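# Put a fallen circuit board back onto the conveyor rails

## Task

A circuit board has slipped off one of the conveyor's two rails. Return it so that it lies flat, resting on the ledges of both rails. Its components are only held by wet solder paste: if the robot touches any component the task fails, and every large component must still stand upright within its printed outline at the end.

## Robot and tools

ROBOT. Two seven-joint xArm7 arms, left_arm and right_arm, each ending in a two-finger parallel gripper with a wrist camera. Calibrated bases in the scene frame: left_arm at (-0.027, +0.288, 0) m, quat_wxyz (+1.000, 0, 0, -0.011); right_arm at (-0.005, -0.367, 0) m, quat_wxyz (+1.000, 0, 0, -0.025). A two-camera stand sits on the floor behind the arms.

FRAMES. Scene frame: origin at table-top height, halfway between the nominal bases; +x points out over the table, +y toward left_arm, +z up. Arm names are not image sides. Each arm reports its hand pose, velocities, Hand target and wrist-camera pose in its own base frame. Fixed cameras and the table use the scene frame. Reported positions may be off by a few centimetres, more at long reach. On the gripper, the fingers point along its +z and open and close along its y. end_effector_position is the spot between the closed finger pads, roughly 2 cm short of the tips. While closing, the tips advance about 10 mm along +z, mostly while the pads are still more than 40 mm apart.

execute_actions(actions, cameras). actions is a list of actions. Each action is a list of at most 15 rows, one per 1/30 s step; if fewer rows are given, the last one is held for the remaining steps. Each row is a single list of 14 numbers in [-1, 1] covering both arms: left_arm dx, dy, dz, rx, ry, rz, opening, then right_arm in the same order. dx to rz are offsets, not poses: they count from that arm's Hand target as it stood when the action began, along that arm's own base axes, with rotation about the Hand target's position. Every row of one action counts from that same start, but the next action or call starts from the new Hand target, so repeating an offset moves further. Scale: 1.0 equals 0.6 m or 180 degrees; rx, ry, rz form one rotation vector. A translation longer than 1.0 may be shortened along its direction. Opening is absolute: +1 fully open (0.084 m), -1 closed. Six zero pose numbers re-command the current Hand target. Any number you send is a command, so to keep a gripper unchanged resend its present opening. cameras: list of names, ["all"], or []; when omitted, images appear only for an empty actions list. An unknown name invalidates the call. An empty actions list also reports the current scene number and the task.

move(target, speed, blend, opening_speed, blocking, cameras). target is one 14-number row laid out as above, or a list of up to 15 such rows; every row is an offset from the Hand targets at the move's start, not from the previous row. Paths are straight lines, all ending together, at least 0.5 s and at most 10 s overall (the arm stops short if longer). speed: m/s, 0.002 to 1, default 0.25, turning limited to twice that in rad/s; one value or one per target. blend: metres of corner rounding per target; 0 means stop at each one. opening_speed: rate on the -1..+1 scale per second, at least 0.2. blocking=false returns after about 0.5 s while the move continues. Moves do not avoid obstacles or the other arm, and grippers lag and overshoot more at speed. The result adds a move: line: done (within 3 mm and 2 degrees), off_target, moving, held or fault, plus limits=paced (pose clipped) or limits=held (steps withheld). Done does not mean no contact.

wait(seconds 0 to 10) lets the scene run with commands held. stop brakes a running move. zoom_image(camera, region [x0, y0, x1, y1] in pixels, at most 504 by 504) enlarges part of the newest image of that camera. clear_fault(arm) clears a reported torque fault. read_manual gives licence texts. finished_scene(scene) ends the current scene; pass its number.

CAMERAS: cam_head_left, cam_head_right, cam_high, cam_low, cam_left_wrist, cam_right_wrist, each 672x504.

CONTROL. Each step the commanded pose is clipped to within 70 mm and 16 degrees of the measured gripper; joints move at most 3.14 rad/s. Hand target in a result is the last command after clipping. A gripper often stops short of it; waiting won't help, so send the remaining gap as an offset. If an arm is pushing on something, or is dragged away, command its target back past the gripper. Large wrist turns can swing the elbow.

RESULTS. Per arm: end_effector_position (m), end_effector_quat_wxyz, velocities, Hand target, Tool commands, grip_measured (opening on the command scale), Joint positions (last value is the opening in metres), Joint torques (include arm weight, offset and noisy). Joint velocities reading within noise means the arm is still. execute_actions also lists positions at some steps.

GRIPPING. To hold something, command an opening well below grip_measured; lower squeezes harder, up to about 24 N per pad. Fast closing can press harder.

AVOID. Touching any board component; letting the board fall or leaving anything off the table; fast impacts or hard pushes on fixed or heavy objects; arm-to-arm contact, including one gripper closing on the other's fingers. A clearance check may withhold commands that bring the arms too close. Torque faults occur at contact load limits (N m: waist 44.1, shoulder 44.3, upper arm roll 28.2, elbow 28.2, forearm roll 28.2, wrist pitch 15.2, wrist roll 15.8), or after a motor sits at its limit for 1 s or is overloaded too long; the arm stops until clear_fault. Held weight counts as load. Motors heat when loaded, stretched or straining: MOTOR HOT at 65 °C, brakes lock for 30 to 60 s at 80 °C.

Each tool is called after ">>>" as name(argument=value, ...), one argument or row to a line, values as JSON.

## Session

>>> execute_actions(
  actions=[],
)

Scene clock: 0.00 s.
left_arm: end_effector_position=(+0.3948, +0.1838, +0.2221) grip_measured=+1.00 end_effector_quat_wxyz=(-0.158, +0.709, +0.343, +0.596) | right_arm: end_effector_position=(+0.6163, -0.3771, +0.2611) grip_measured=+1.00 end_effector_quat_wxyz=(-0.219, -0.339, +0.864, -0.301)
Joint positions: left_arm=[1.878 -0.609 -1.767 0.152 -0.423 -1.005 -0.738 0.084] | right_arm=[-0.256 0.952 -0.158 2.431 -0.636 1.438 2.123 0.084]
Joint velocities: within noise
Joint torques (N m): no reading
Hand target: left_arm +0.3948, +0.1838, +0.2221; -0.158, +0.709, +0.343, +0.596 | right_arm +0.6163, -0.3771, +0.2611; -0.219, -0.339, +0.864, -0.301
Tool commands: left_gripper/opening=+1.0 right_gripper/opening=+1.0

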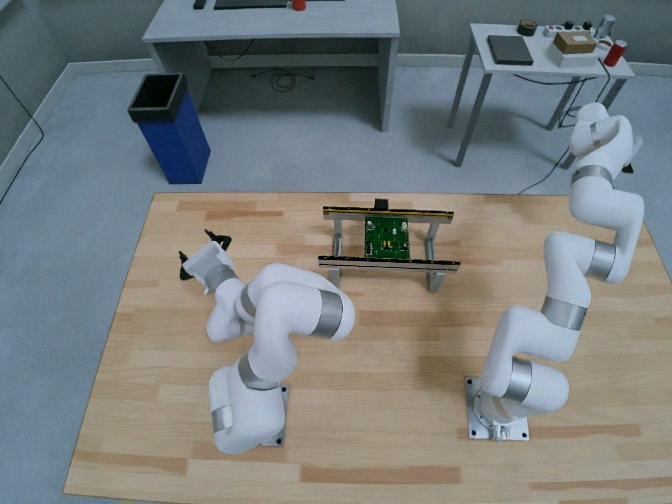

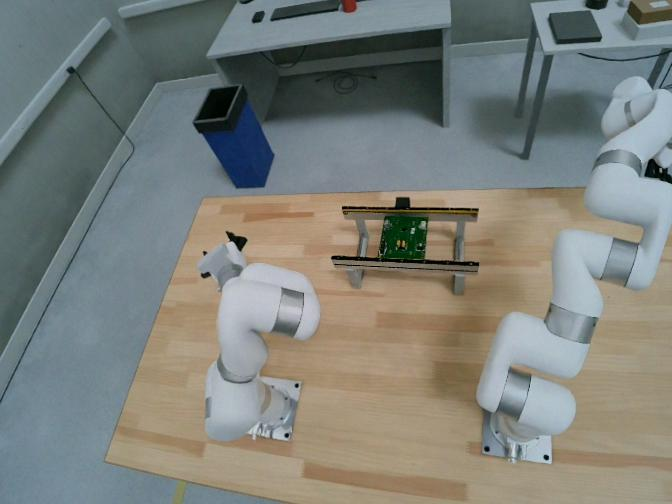

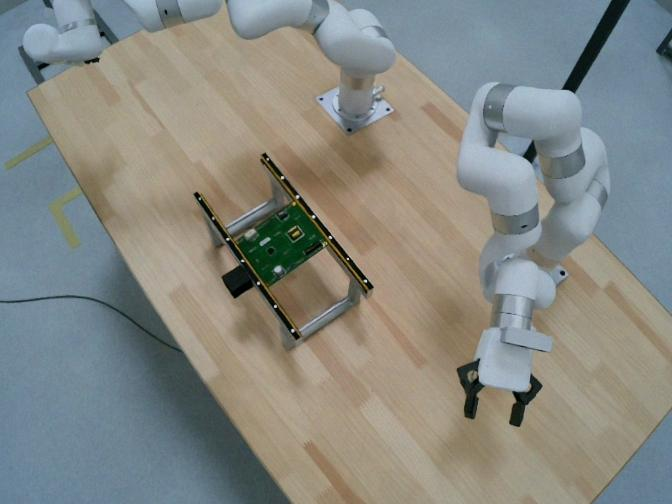

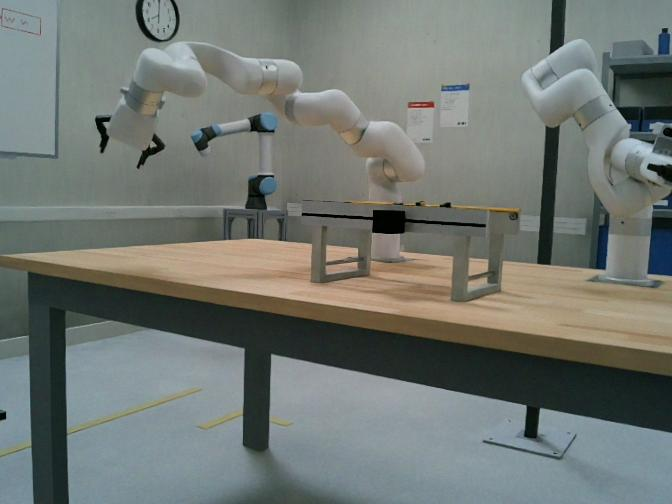

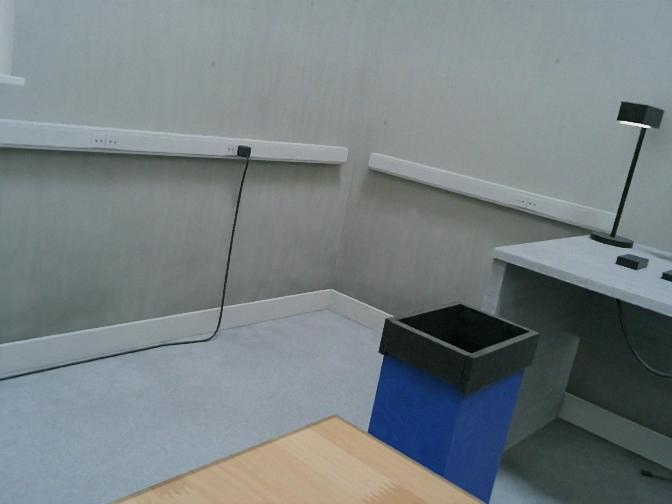

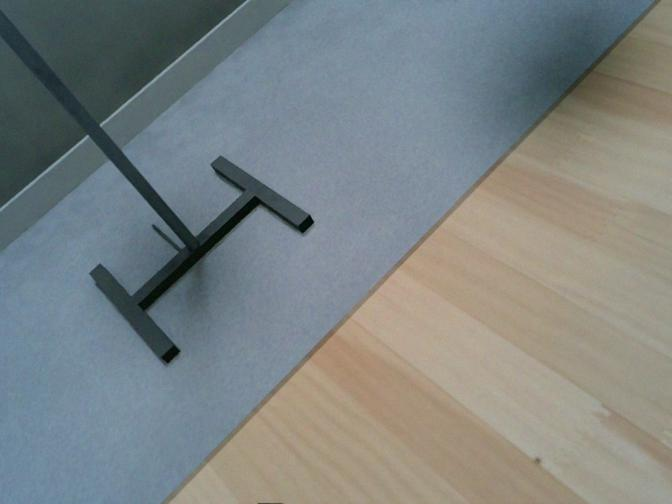

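>>> zoom_image(
  camera="cam_high",
  region=[180, 140, 390, 360],
)

>>> zoom_image(
  camera="cam_head_left",
  region=[300, 180, 480, 300],
)

>>> zoom_image(
  camera="cam_low",
  region=[280, 160, 540, 320],
)

>>> zoom_image(
  camera="cam_head_right",
  region=[310, 180, 490, 300],
)

Scaled by 2.291 from the camera's 672x504 image, which has a finer 960x720 frame.

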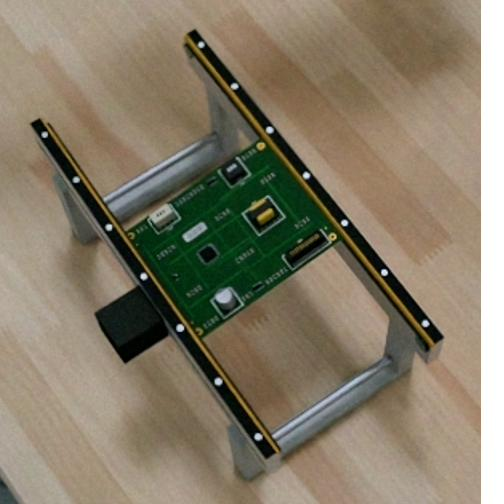

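Scaled by 2.800 from the camera's 672x504 image, which has a finer 960x720 frame.

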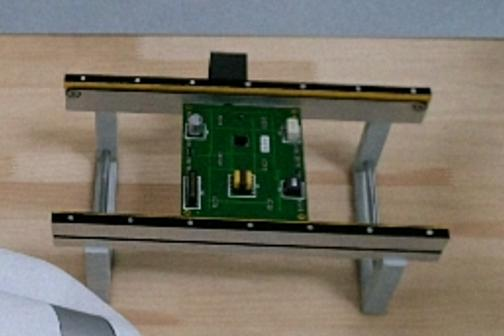

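Scaled by 1.938 from the camera's 672x504 image, which has a finer 960x720 frame.

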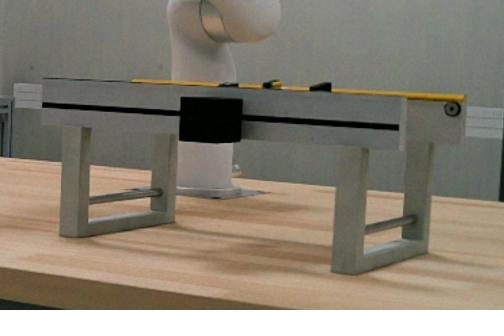

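Scaled by 2.800 from the camera's 672x504 image, which has a finer 960x720 frame.

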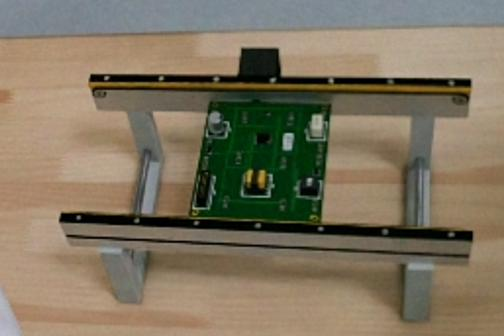

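>>> move(
  target=[0.0728, -0.4037, -0.037, -0.4957, 0.1388, -0.5318, 1, -0.1435, 0.878, 0.1148, 0.434, -0.0407, -0.27, 1],
  speed=0.35,
  cameras=["all"],
)

Scene clock: 104.27 s.
left_arm: end_effector_position=(+0.4385, -0.0584, +0.1999) grip_measured=+1.00 end_effector_quat_wxyz=(+0.707, +0.707, +0.008, +0.009) | right_arm: end_effector_position=(+0.5302, +0.1497, +0.3300) grip_measured=+1.00 end_effector_quat_wxyz=(-0.010, -0.023, +0.923, +0.383)
Joint positions: left_arm=[0.859 1.108 -0.648 1.539 2.302 -1.408 -2.312 0.084] | right_arm=[-0.302 0.226 0.304 1.503 0.731 1.397 2.914 0.084]
Joint torques (N m): left_arm=[-7.88 -16.6 -6.77 11.56 -0.01 -3.33 -2.08] | right_arm=[9.62 -25.81 5.53 20.35 5.16 -1.82 -1.4]
Hand target: left_arm +0.4385, -0.0584, +0.1999; +0.707, +0.707, +0.008, +0.009 | right_arm +0.5302, +0.1497, +0.3300; -0.010, -0.023, +0.923, +0.383
Off the commanded pose: left_arm 0.000 m, 0 deg | right_arm 0.000 m, 0 deg.
elbow stopped short (right arm): the move would have taken joint 4 (elbow) straighter than the controller allows.
move: done

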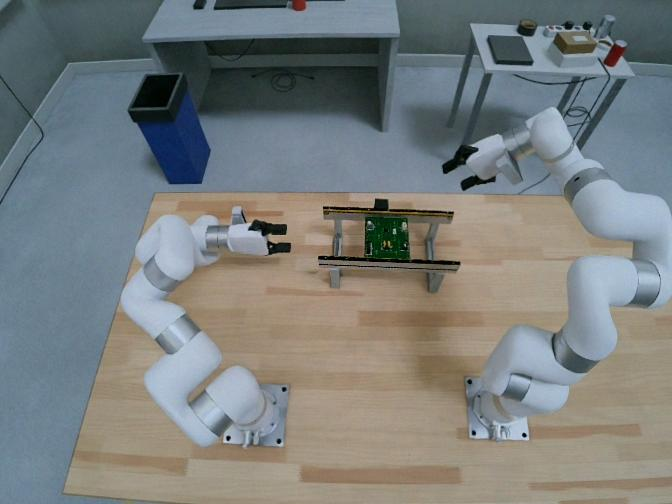

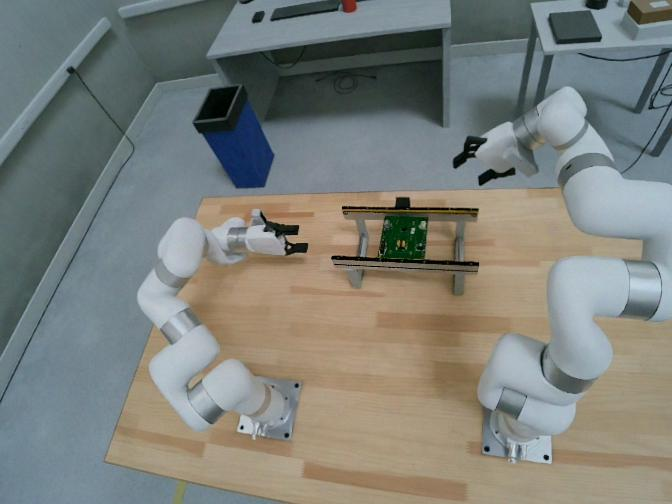

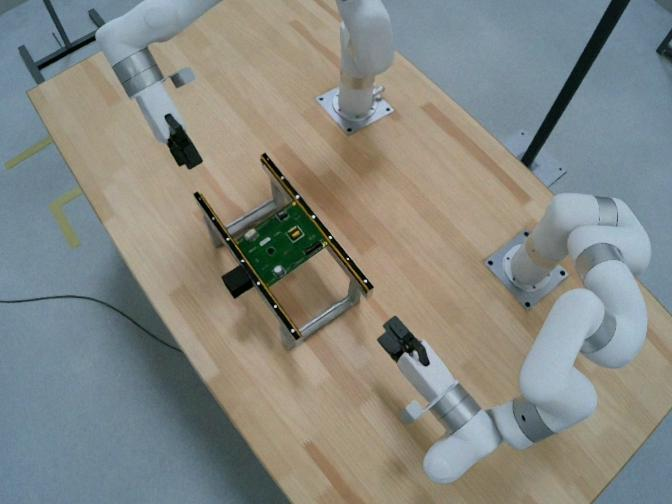

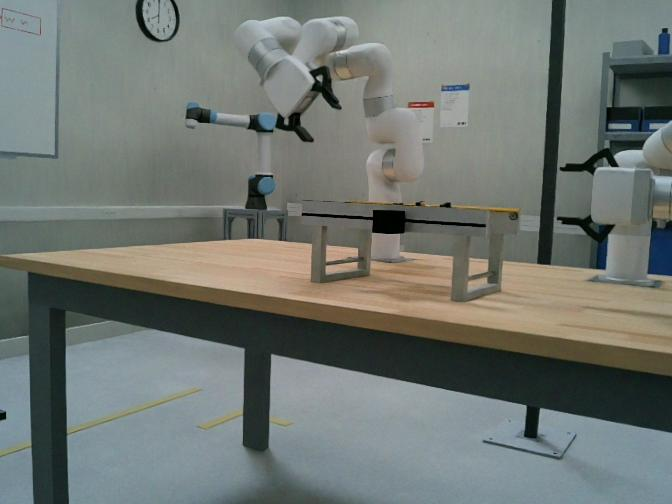

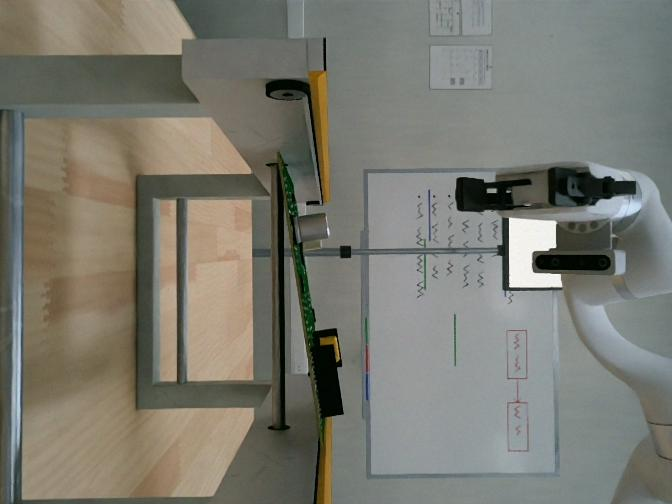

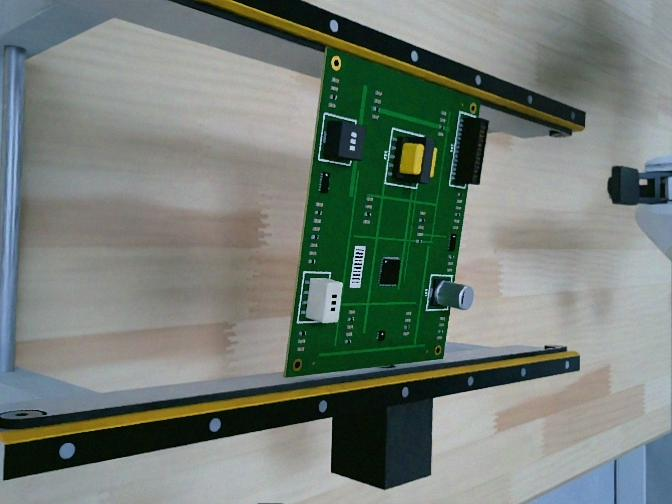

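>>> zoom_image(
  camera="cam_right_wrist",
  region=[270, 0, 520, 190],
)

>>> zoom_image(
  camera="cam_right_wrist",
  region=[250, 250, 500, 440],
)

>>> zoom_image(
  camera="cam_left_wrist",
  region=[180, 30, 380, 230],
)

>>> zoom_image(
  camera="cam_left_wrist",
  region=[200, 300, 404, 504],
)

Scaled by 2.016 from the camera's 672x504 image, which has a finer 960x720 frame.

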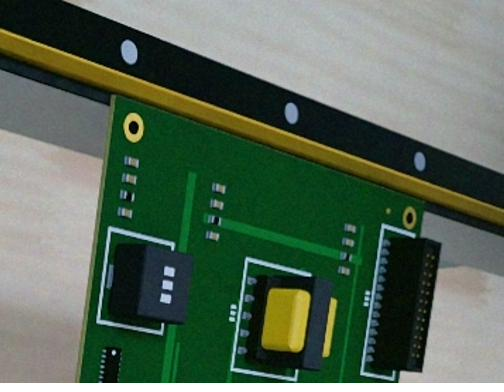

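Scaled by 2.016 from the camera's 672x504 image, which has a finer 960x720 frame.

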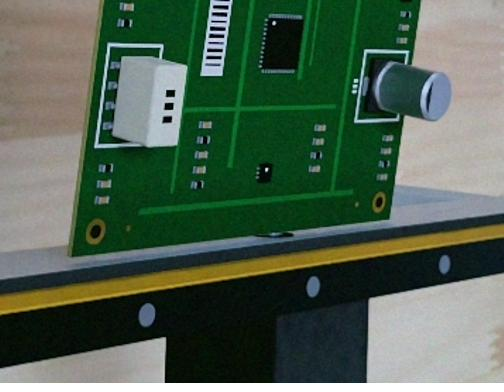

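Scaled by 2.520 from the camera's 672x504 image, which has a finer 960x720 frame.

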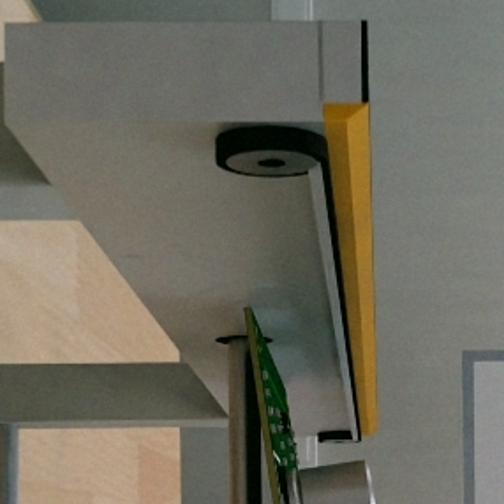

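Scaled by 2.471 from the camera's 672x504 image, which has a finer 960x720 frame.

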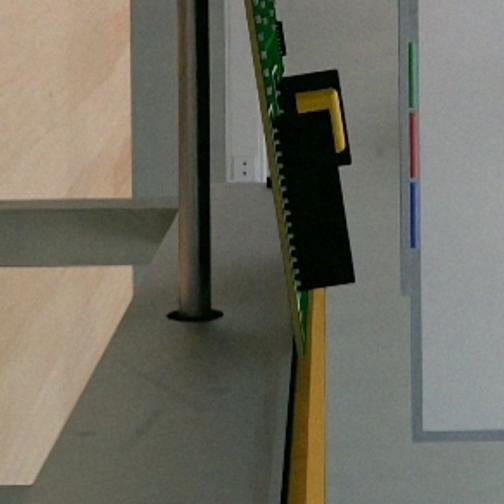

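>>> zoom_image(
  camera="cam_right_wrist",
  region=[270, 110, 400, 300],
)

>>> zoom_image(
  camera="cam_right_wrist",
  region=[390, 80, 520, 370],
)

Scaled by 2.653 from the camera's 672x504 image, which has a finer 960x720 frame.

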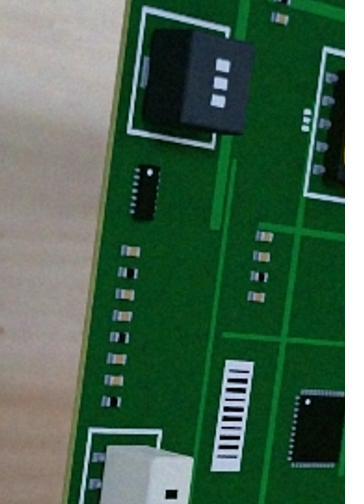

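Scaled by 1.738 from the camera's 672x504 image, which has a finer 960x720 frame.

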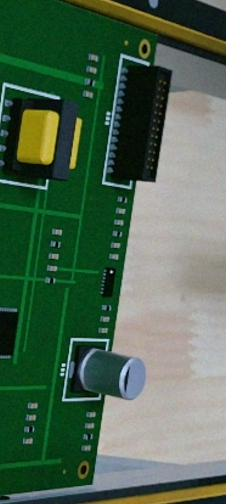

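>>> move(
  target=[0.0667, -0.1, -0.0667, 0, 0, 0, 0, 0, 0, 0, 0, 0, 0, 1],
  speed=0.2,
  cameras=["cam_left_wrist", "cam_right_wrist", "cam_high"],
)

Scene clock: 165.33 s.
left_arm: end_effector_position=(+0.4786, -0.1184, +0.1599) grip_measured=-0.01 end_effector_quat_wxyz=(+0.707, +0.707, +0.008, +0.009) | right_arm: end_effector_position=(+0.5302, +0.1497, +0.3300) grip_measured=+1.00 end_effector_quat_wxyz=(-0.010, -0.023, +0.923, +0.383)
Joint positions: left_arm=[0.687 1.261 -0.645 1.711 2.272 -1.33 -2.319 0.044] | right_arm=[-0.302 0.226 0.304 1.503 0.731 1.397 2.914 0.084]
Joint torques (N m): left_arm=[-7.36 -17.59 -8.04 11.37 -0.8 -3.34 -2.1] | right_arm=[9.39 -25.81 5.54 20.3 4.82 -0.47 -1.32]
Hand target: left_arm +0.4785, -0.1184, +0.1599; +0.707, +0.707, +0.008, +0.009 | right_arm +0.5302, +0.1497, +0.3300; -0.010, -0.023, +0.923, +0.383
Off the commanded pose: left_arm 0.000 m, 0 deg | right_arm 0.000 m, 0 deg.
move: done
Images, in order (width x height): cam_high 672x504, cam_left_wrist 672x504, cam_right_wrist 672x504.

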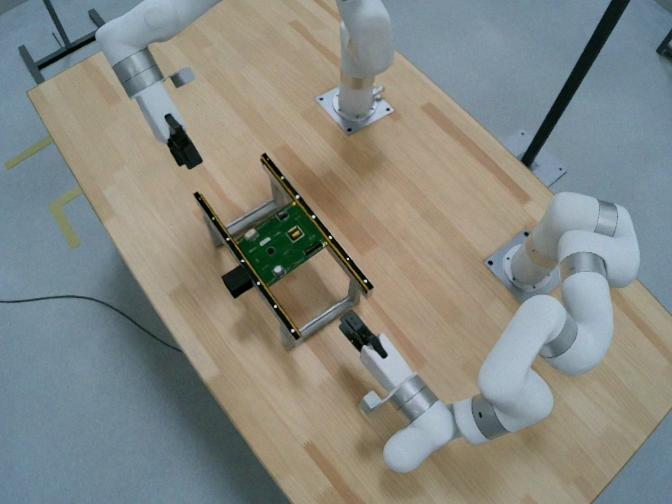

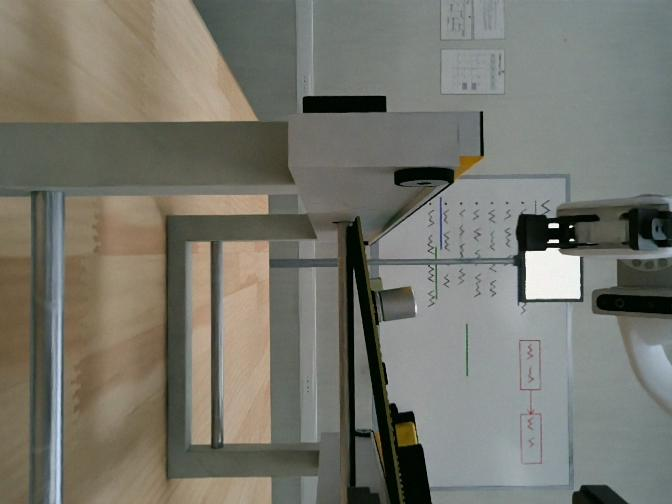

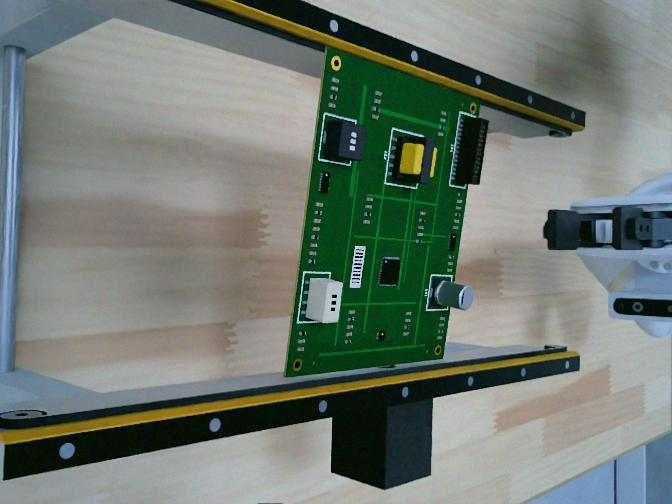

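>>> zoom_image(
  camera="cam_left_wrist",
  region=[280, 90, 500, 280],
)

>>> zoom_image(
  camera="cam_left_wrist",
  region=[310, 314, 500, 504],
)

>>> zoom_image(
  camera="cam_high",
  region=[180, 140, 390, 360],
)

Scaled by 2.291 from the camera's 672x504 image, which has a finer 960x720 frame.

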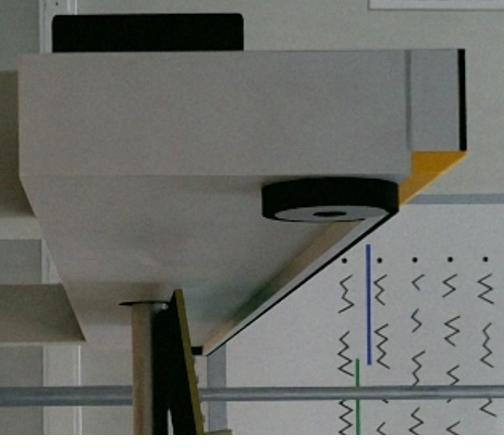

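Scaled by 2.653 from the camera's 672x504 image, which has a finer 960x720 frame.

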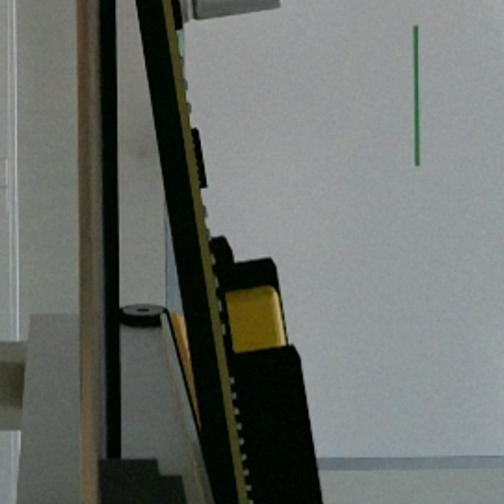

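Scaled by 2.291 from the camera's 672x504 image, which has a finer 960x720 frame.

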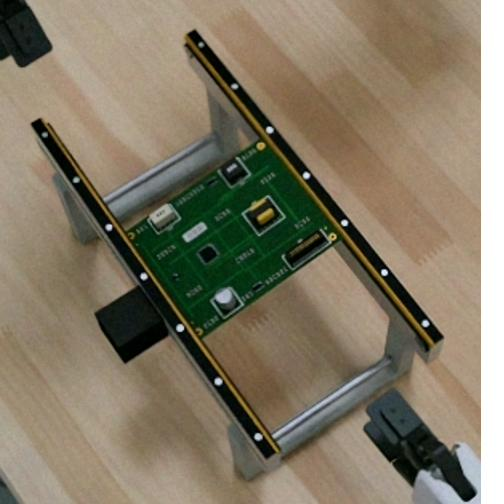

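>>> move(
  target=[
    [-0.0313, 0.0008, 0.2335, 0.1667, 0.0037, 0, -0.5, -0.0626, -0.1166, -0.15, 0.024, -0.4388, 0.181, -0.5],
    [-0.09, -0.4383, 0.1818, 0.3333, 0.0073, 0, -0.5, -0.1252, -0.2332, -0.30, 0.048, -0.8775, 0.3621, -0.5],
  ],
  speed=0.4,
  blend=0.03,
  cameras=["cam_left_wrist", "cam_right_wrist"],
)

Scene clock: 378.37 s.
left_arm: end_effector_position=(+0.4245, -0.3814, +0.2690) grip_measured=-0.52 end_effector_quat_wxyz=(+0.259, +0.966, +0.010, +0.004) | right_arm: end_effector_position=(+0.4551, +0.0097, +0.1500) grip_measured=-0.52 end_effector_quat_wxyz=(+0.705, -0.706, +0.053, +0.052)
Joint positions: left_arm=[-0.313 0.667 -0.421 2.091 2.968 -1.151 -3.727 0.021] | right_arm=[-0.671 0.7 0.171 1.272 1.057 1.773 -0.868 0.021]
Joint torques (N m): left_arm=[-7.64 -17.69 -0.62 17.78 0.19 -2.73 -2.1] | right_arm=[-9.62 -22.49 7.78 18.86 -2.16 2.95 -1.47]
Hand target: left_arm +0.4245, -0.3814, +0.2690; +0.259, +0.966, +0.010, +0.004 | right_arm +0.4551, +0.0097, +0.1500; +0.705, -0.706, +0.053, +0.052
Off the commanded pose: left_arm 0.000 m, 0 deg | right_arm 0.000 m, 0 deg.
move: done
Images, in order (width x height): cam_left_wrist 672x504, cam_right_wrist 672x504.

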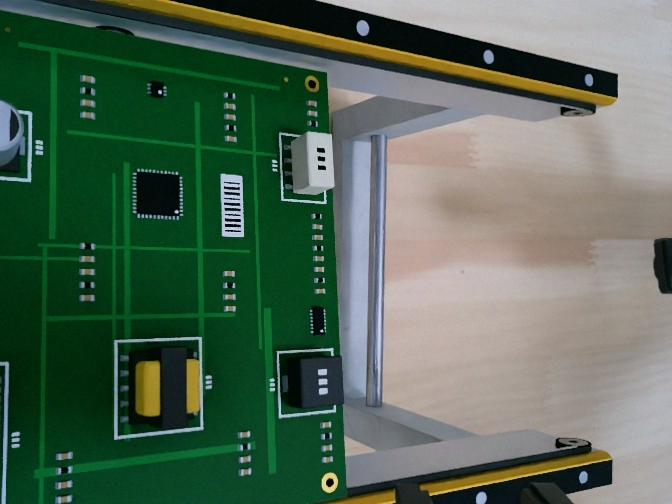

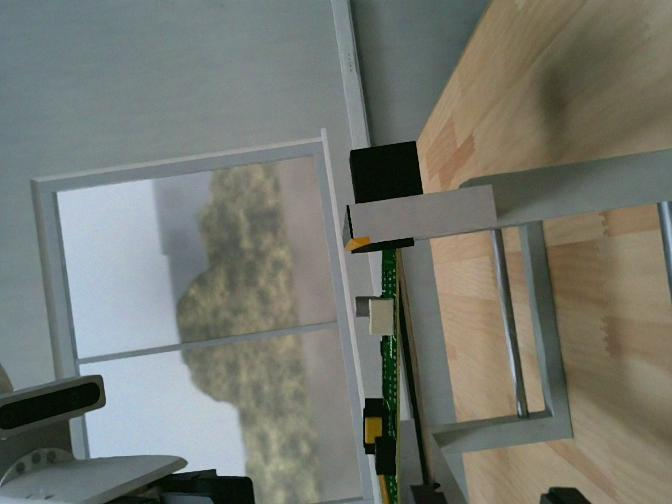

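>>> zoom_image(
  camera="cam_left_wrist",
  region=[240, 20, 440, 170],
)

>>> zoom_image(
  camera="cam_left_wrist",
  region=[260, 354, 460, 504],
)

>>> zoom_image(
  camera="cam_right_wrist",
  region=[300, 130, 560, 325],
)

>>> zoom_image(
  camera="cam_right_wrist",
  region=[340, 350, 600, 504],
)

Scaled by 2.520 from the camera's 672x504 image, which has a finer 960x720 frame.

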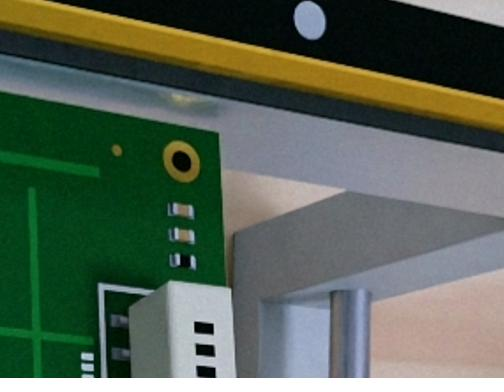

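Scaled by 2.520 from the camera's 672x504 image, which has a finer 960x720 frame.

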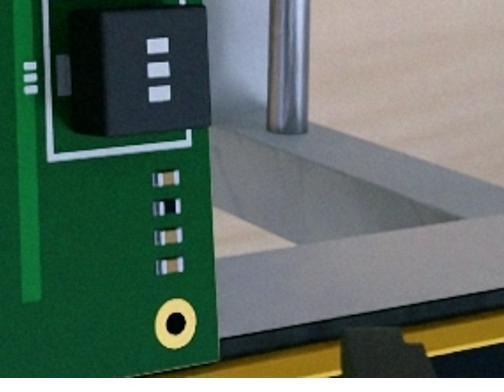

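Scaled by 1.938 from the camera's 672x504 image, which has a finer 960x720 frame.

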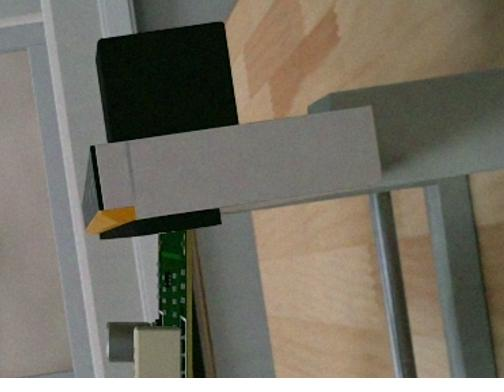

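Scaled by 1.938 from the camera's 672x504 image, which has a finer 960x720 frame.

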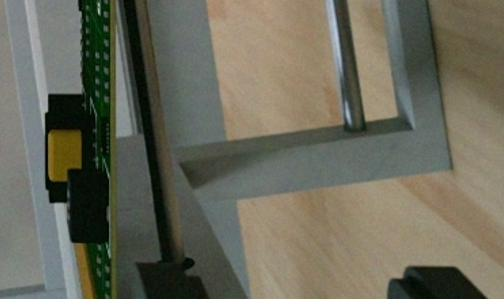

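>>> move(
  target=[0, 0, 0, 0, 0, 0, -0.5, 0.0004, 0.3042, -0.0008, 0, 0, 0, -0.5],
  speed=0.15,
  cameras=["cam_left_wrist", "cam_right_wrist"],
)

Scene clock: 402.87 s.
left_arm: end_effector_position=(+0.4245, -0.3814, +0.2690) grip_measured=-0.52 end_effector_quat_wxyz=(+0.259, +0.966, +0.010, +0.004) | right_arm: end_effector_position=(+0.4553, +0.1922, +0.1495) grip_measured=-0.52 end_effector_quat_wxyz=(+0.705, -0.706, +0.053, +0.052)
Joint positions: left_arm=[-0.313 0.668 -0.421 2.091 2.968 -1.151 -3.727 0.021] | right_arm=[-0.452 0.588 0.343 1.026 1.341 1.477 -0.932 0.021]
Joint torques (N m): left_arm=[-7.61 -17.8 -0.68 18.04 -0.07 -2.72 -2.12] | right_arm=[9.9 -19.21 9.55 18.09 4.77 0.83 -1.57]
Hand target: left_arm +0.4245, -0.3814, +0.2690; +0.259, +0.966, +0.010, +0.004 | right_arm +0.4553, +0.1923, +0.1495; +0.705, -0.706, +0.053, +0.052
Off the commanded pose: left_arm 0.000 m, 0 deg | right_arm 0.000 m, 0 deg.
move: done
Images, in order (width x height): cam_left_wrist 672x504, cam_right_wrist 672x504.

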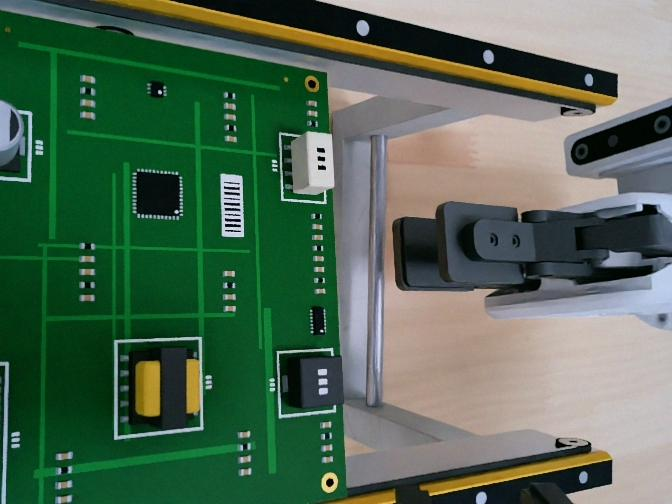

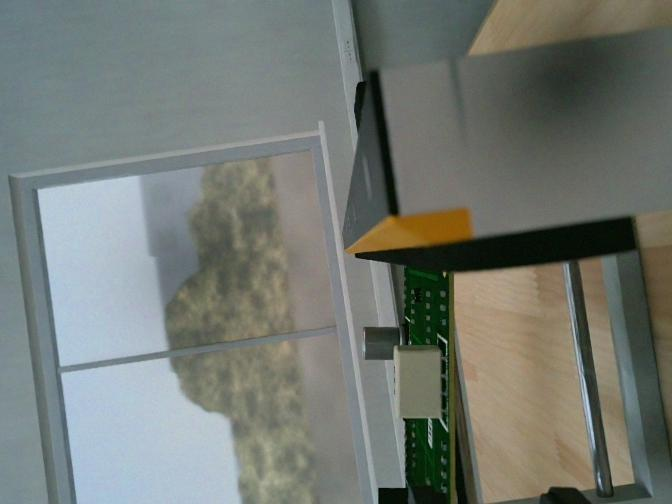

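>>> zoom_image(
  camera="cam_left_wrist",
  region=[300, 170, 500, 330],
)

>>> zoom_image(
  camera="cam_right_wrist",
  region=[340, 200, 640, 504],
)

Scaled by 2.520 from the camera's 672x504 image, which has a finer 960x720 frame.

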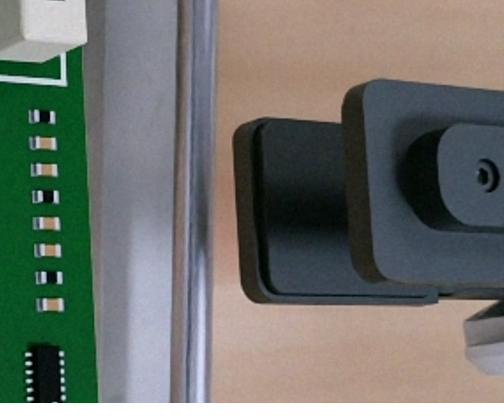

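Scaled by 1.658 from the camera's 672x504 image, which has a finer 960x720 frame.

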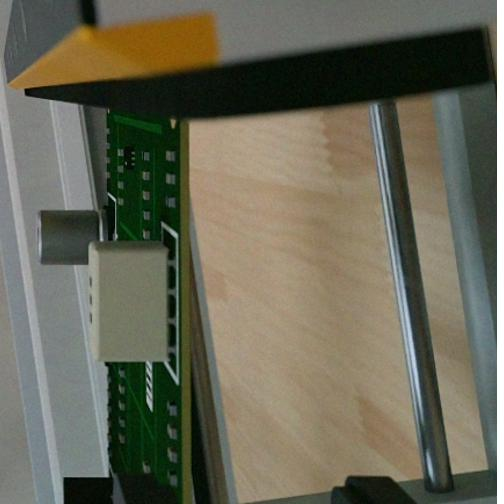

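>>> move(
  target=[0, 0, 0, 0, 0, 0, -0.5, -0.0193, 0.05, 0.0063, 0, 0, 0, -0.5],
  speed=0.08,
  cameras=["cam_left_wrist", "cam_right_wrist"],
)

>>> zoom_image(
  camera="cam_left_wrist",
  region=[300, 180, 460, 320],
)

>>> zoom_image(
  camera="cam_right_wrist",
  region=[340, 250, 640, 504],
)

Scene clock: 438.87 s.
left_arm: end_effector_position=(+0.4245, -0.3814, +0.2690) grip_measured=-0.52 end_effector_quat_wxyz=(+0.259, +0.966, +0.010, +0.004) | right_arm: end_effector_position=(+0.4438, +0.2222, +0.1533) grip_measured=-0.52 end_effector_quat_wxyz=(+0.705, -0.706, +0.053, +0.052)
Joint positions: left_arm=[-0.313 0.668 -0.421 2.091 2.968 -1.151 -3.727 0.021] | right_arm=[-0.42 0.552 0.379 0.97 1.402 1.435 -0.953 0.021]
Joint torques (N m): left_arm=[-7.56 -17.81 -0.83 18 -1.04 -2.69 -2.17] | right_arm=[9.86 -25.49 9.74 11.54 4.73 0.86 -1.41]
Hand target: left_arm +0.4245, -0.3814, +0.2690; +0.259, +0.966, +0.010, +0.004 | right_arm +0.4437, +0.2223, +0.1533; +0.705, -0.706, +0.053, +0.052
Off the commanded pose: left_arm 0.000 m, 0 deg | right_arm 0.000 m, 0 deg.
move: done
Images, in order (width x height): cam_left_wrist 672x504, cam_right_wrist 672x504.

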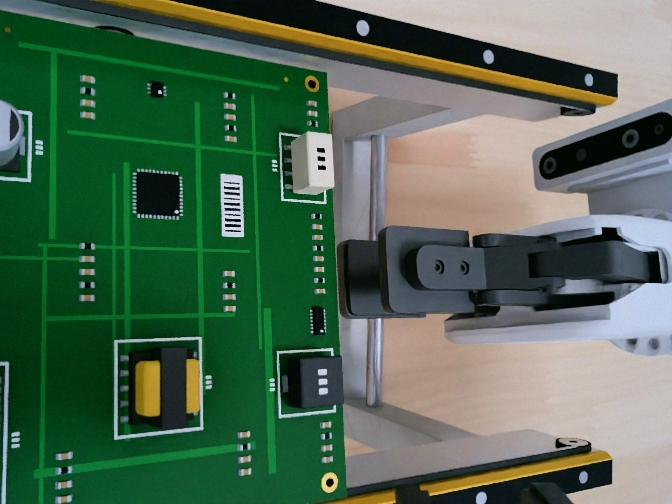

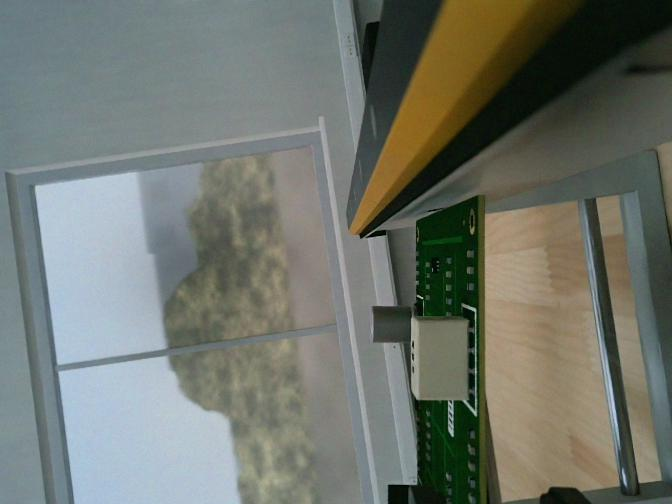

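Scaled by 3.150 from the camera's 672x504 image, which has a finer 960x720 frame.

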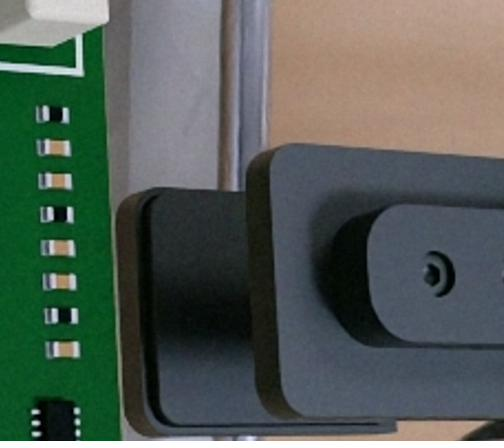

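Scaled by 1.680 from the camera's 672x504 image, which has a finer 960x720 frame.

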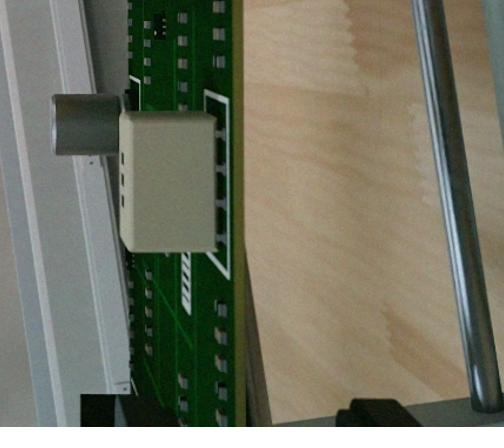

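>>> move(
  target=[0, 0, 0, 0, 0, 0, -0.5, 0, 0.015, 0, 0, 0, 0, -0.5],
  speed=0.05,
  cameras=["cam_left_wrist", "cam_right_wrist"],
)

>>> zoom_image(
  camera="cam_left_wrist",
  region=[300, 180, 460, 320],
)

>>> zoom_image(
  camera="cam_right_wrist",
  region=[400, 400, 600, 504],
)

Scene clock: 464.77 s.
left_arm: end_effector_position=(+0.4245, -0.3814, +0.2690) grip_measured=-0.52 end_effector_quat_wxyz=(+0.259, +0.966, +0.010, +0.004) | right_arm: end_effector_position=(+0.4437, +0.2312, +0.1533) grip_measured=-0.52 end_effector_quat_wxyz=(+0.705, -0.706, +0.053, +0.052)
Joint positions: left_arm=[-0.313 0.668 -0.421 2.091 2.968 -1.151 -3.727 0.021] | right_arm=[-0.407 0.553 0.389 0.968 1.419 1.421 -0.956 0.021]
Joint torques (N m): left_arm=[-7.54 -18.15 -0.86 17.97 -1.06 -2.72 -2.13] | right_arm=[9.61 -18.37 9.71 11.6 4.62 0.87 -1.47]
Hand target: left_arm +0.4245, -0.3814, +0.2690; +0.259, +0.966, +0.010, +0.004 | right_arm +0.4437, +0.2313, +0.1533; +0.705, -0.706, +0.053, +0.052
Off the commanded pose: left_arm 0.000 m, 0 deg | right_arm 0.000 m, 0 deg.
move: done
Images, in order (width x height): cam_left_wrist 672x504, cam_right_wrist 672x504.

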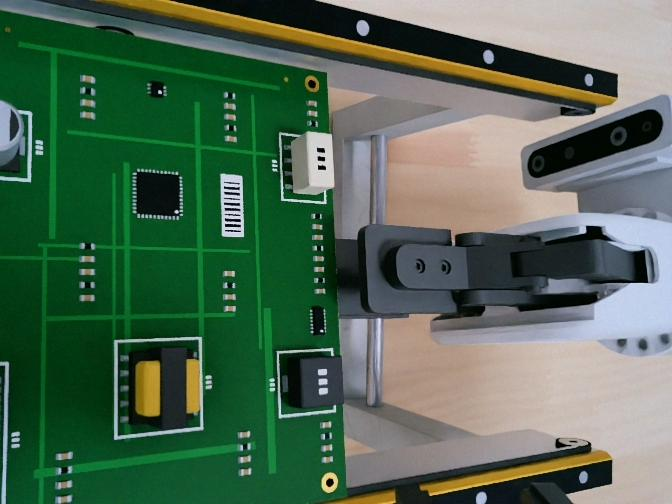

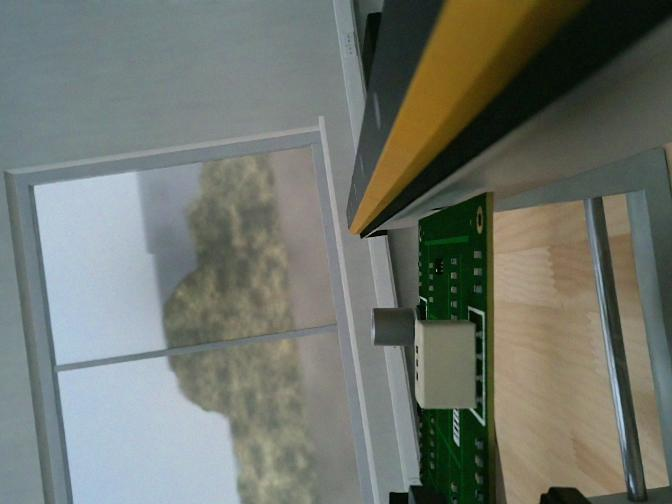

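Scaled by 3.150 from the camera's 672x504 image, which has a finer 960x720 frame.

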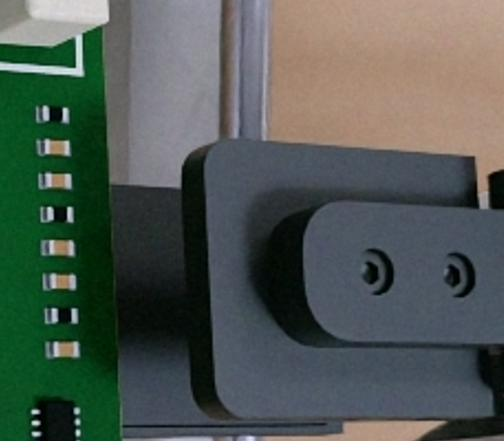

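Scaled by 2.520 from the camera's 672x504 image, which has a finer 960x720 frame.

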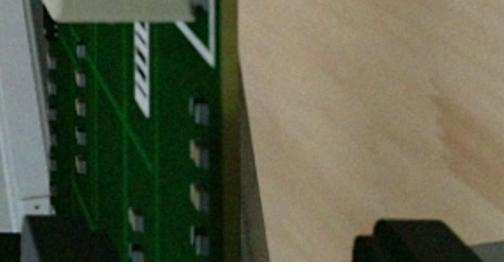

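>>> move(
  target=[
    [0.0128, 0.2547, 0.085, -0.0095, -0.25, -0.1447, -0.5, 0, -0.2917, 0, 0, 0, 0, -0.5],
    [0.1067, 0.6903, -0.115, -0.0317, -0.8341, -0.4824, -0.5, -0.0377, -0.2387, 0.1945, -0.1667, -0.0083, 0, -0.5],
    [0.1048, 0.6235, -0.19, -0.0317, -0.8341, -0.4824, -0.5, -0.1053, 0.1127, 0.1612, -0.3333, -0.0167, 0, -0.5],
  ],
  speed=0.45,
  blend=0.03,
  cameras=["cam_left_wrist", "cam_right_wrist"],
)

Scene clock: 508.23 s.
left_arm: end_effector_position=(+0.4874, -0.0073, +0.1549) grip_measured=-0.52 end_effector_quat_wxyz=(-0.057, -0.048, +0.705, -0.705) | right_arm: end_effector_position=(+0.3806, +0.2989, +0.2500) grip_measured=-0.52 end_effector_quat_wxyz=(-0.259, +0.964, -0.054, -0.001)
Joint positions: left_arm=[0.682 1.421 -0.579 2.175 2.369 -1.651 0.492 0.021] | right_arm=[-0.267 -0.21 0.721 0.906 0.761 0.934 0.145 0.021]
Joint torques (N m): left_arm=[-7.62 -20.22 -10.93 6.98 -1.38 0.78 2.03] | right_arm=[-9.98 -6.8 -0.54 26.91 -3.28 -0.46 1.46]
Hand target: left_arm +0.4874, -0.0073, +0.1550; -0.057, -0.048, +0.705, -0.705 | right_arm +0.3806, +0.2989, +0.2500; -0.259, +0.964, -0.054, -0.001
Off the commanded pose: left_arm 0.000 m, 0 deg | right_arm 0.000 m, 0 deg.
move: done; limits=paced
Images, in order (width x height): cam_left_wrist 672x504, cam_right_wrist 672x504.

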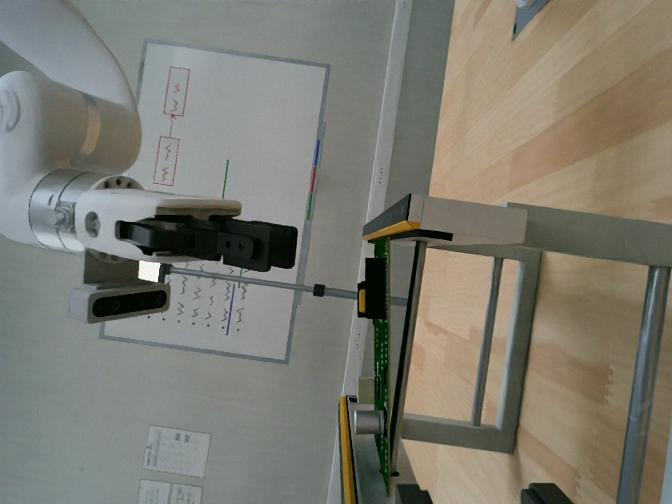

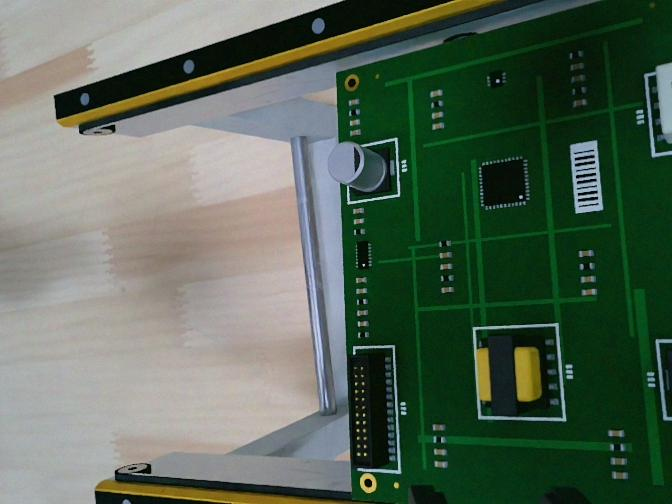

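>>> zoom_image(
  camera="cam_left_wrist",
  region=[320, 180, 560, 360],
)

>>> zoom_image(
  camera="cam_left_wrist",
  region=[320, 340, 580, 504],
)

>>> zoom_image(
  camera="cam_right_wrist",
  region=[300, 180, 440, 360],
)

Scaled by 2.100 from the camera's 672x504 image, which has a finer 960x720 frame.

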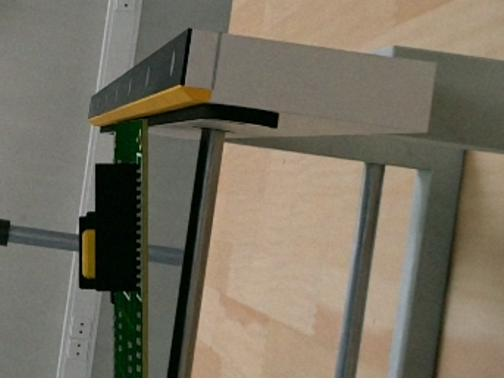

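Scaled by 1.938 from the camera's 672x504 image, which has a finer 960x720 frame.

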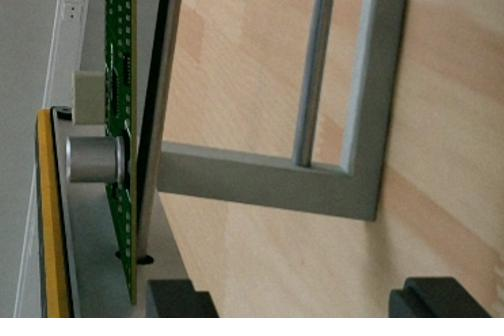

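Scaled by 2.800 from the camera's 672x504 image, which has a finer 960x720 frame.

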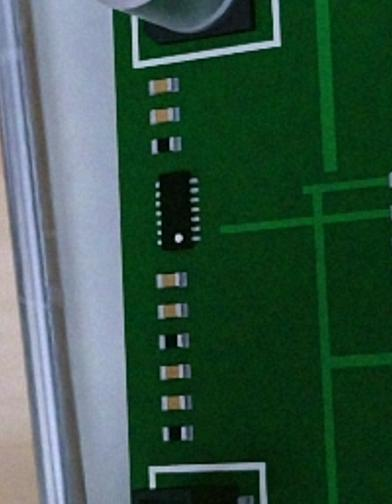

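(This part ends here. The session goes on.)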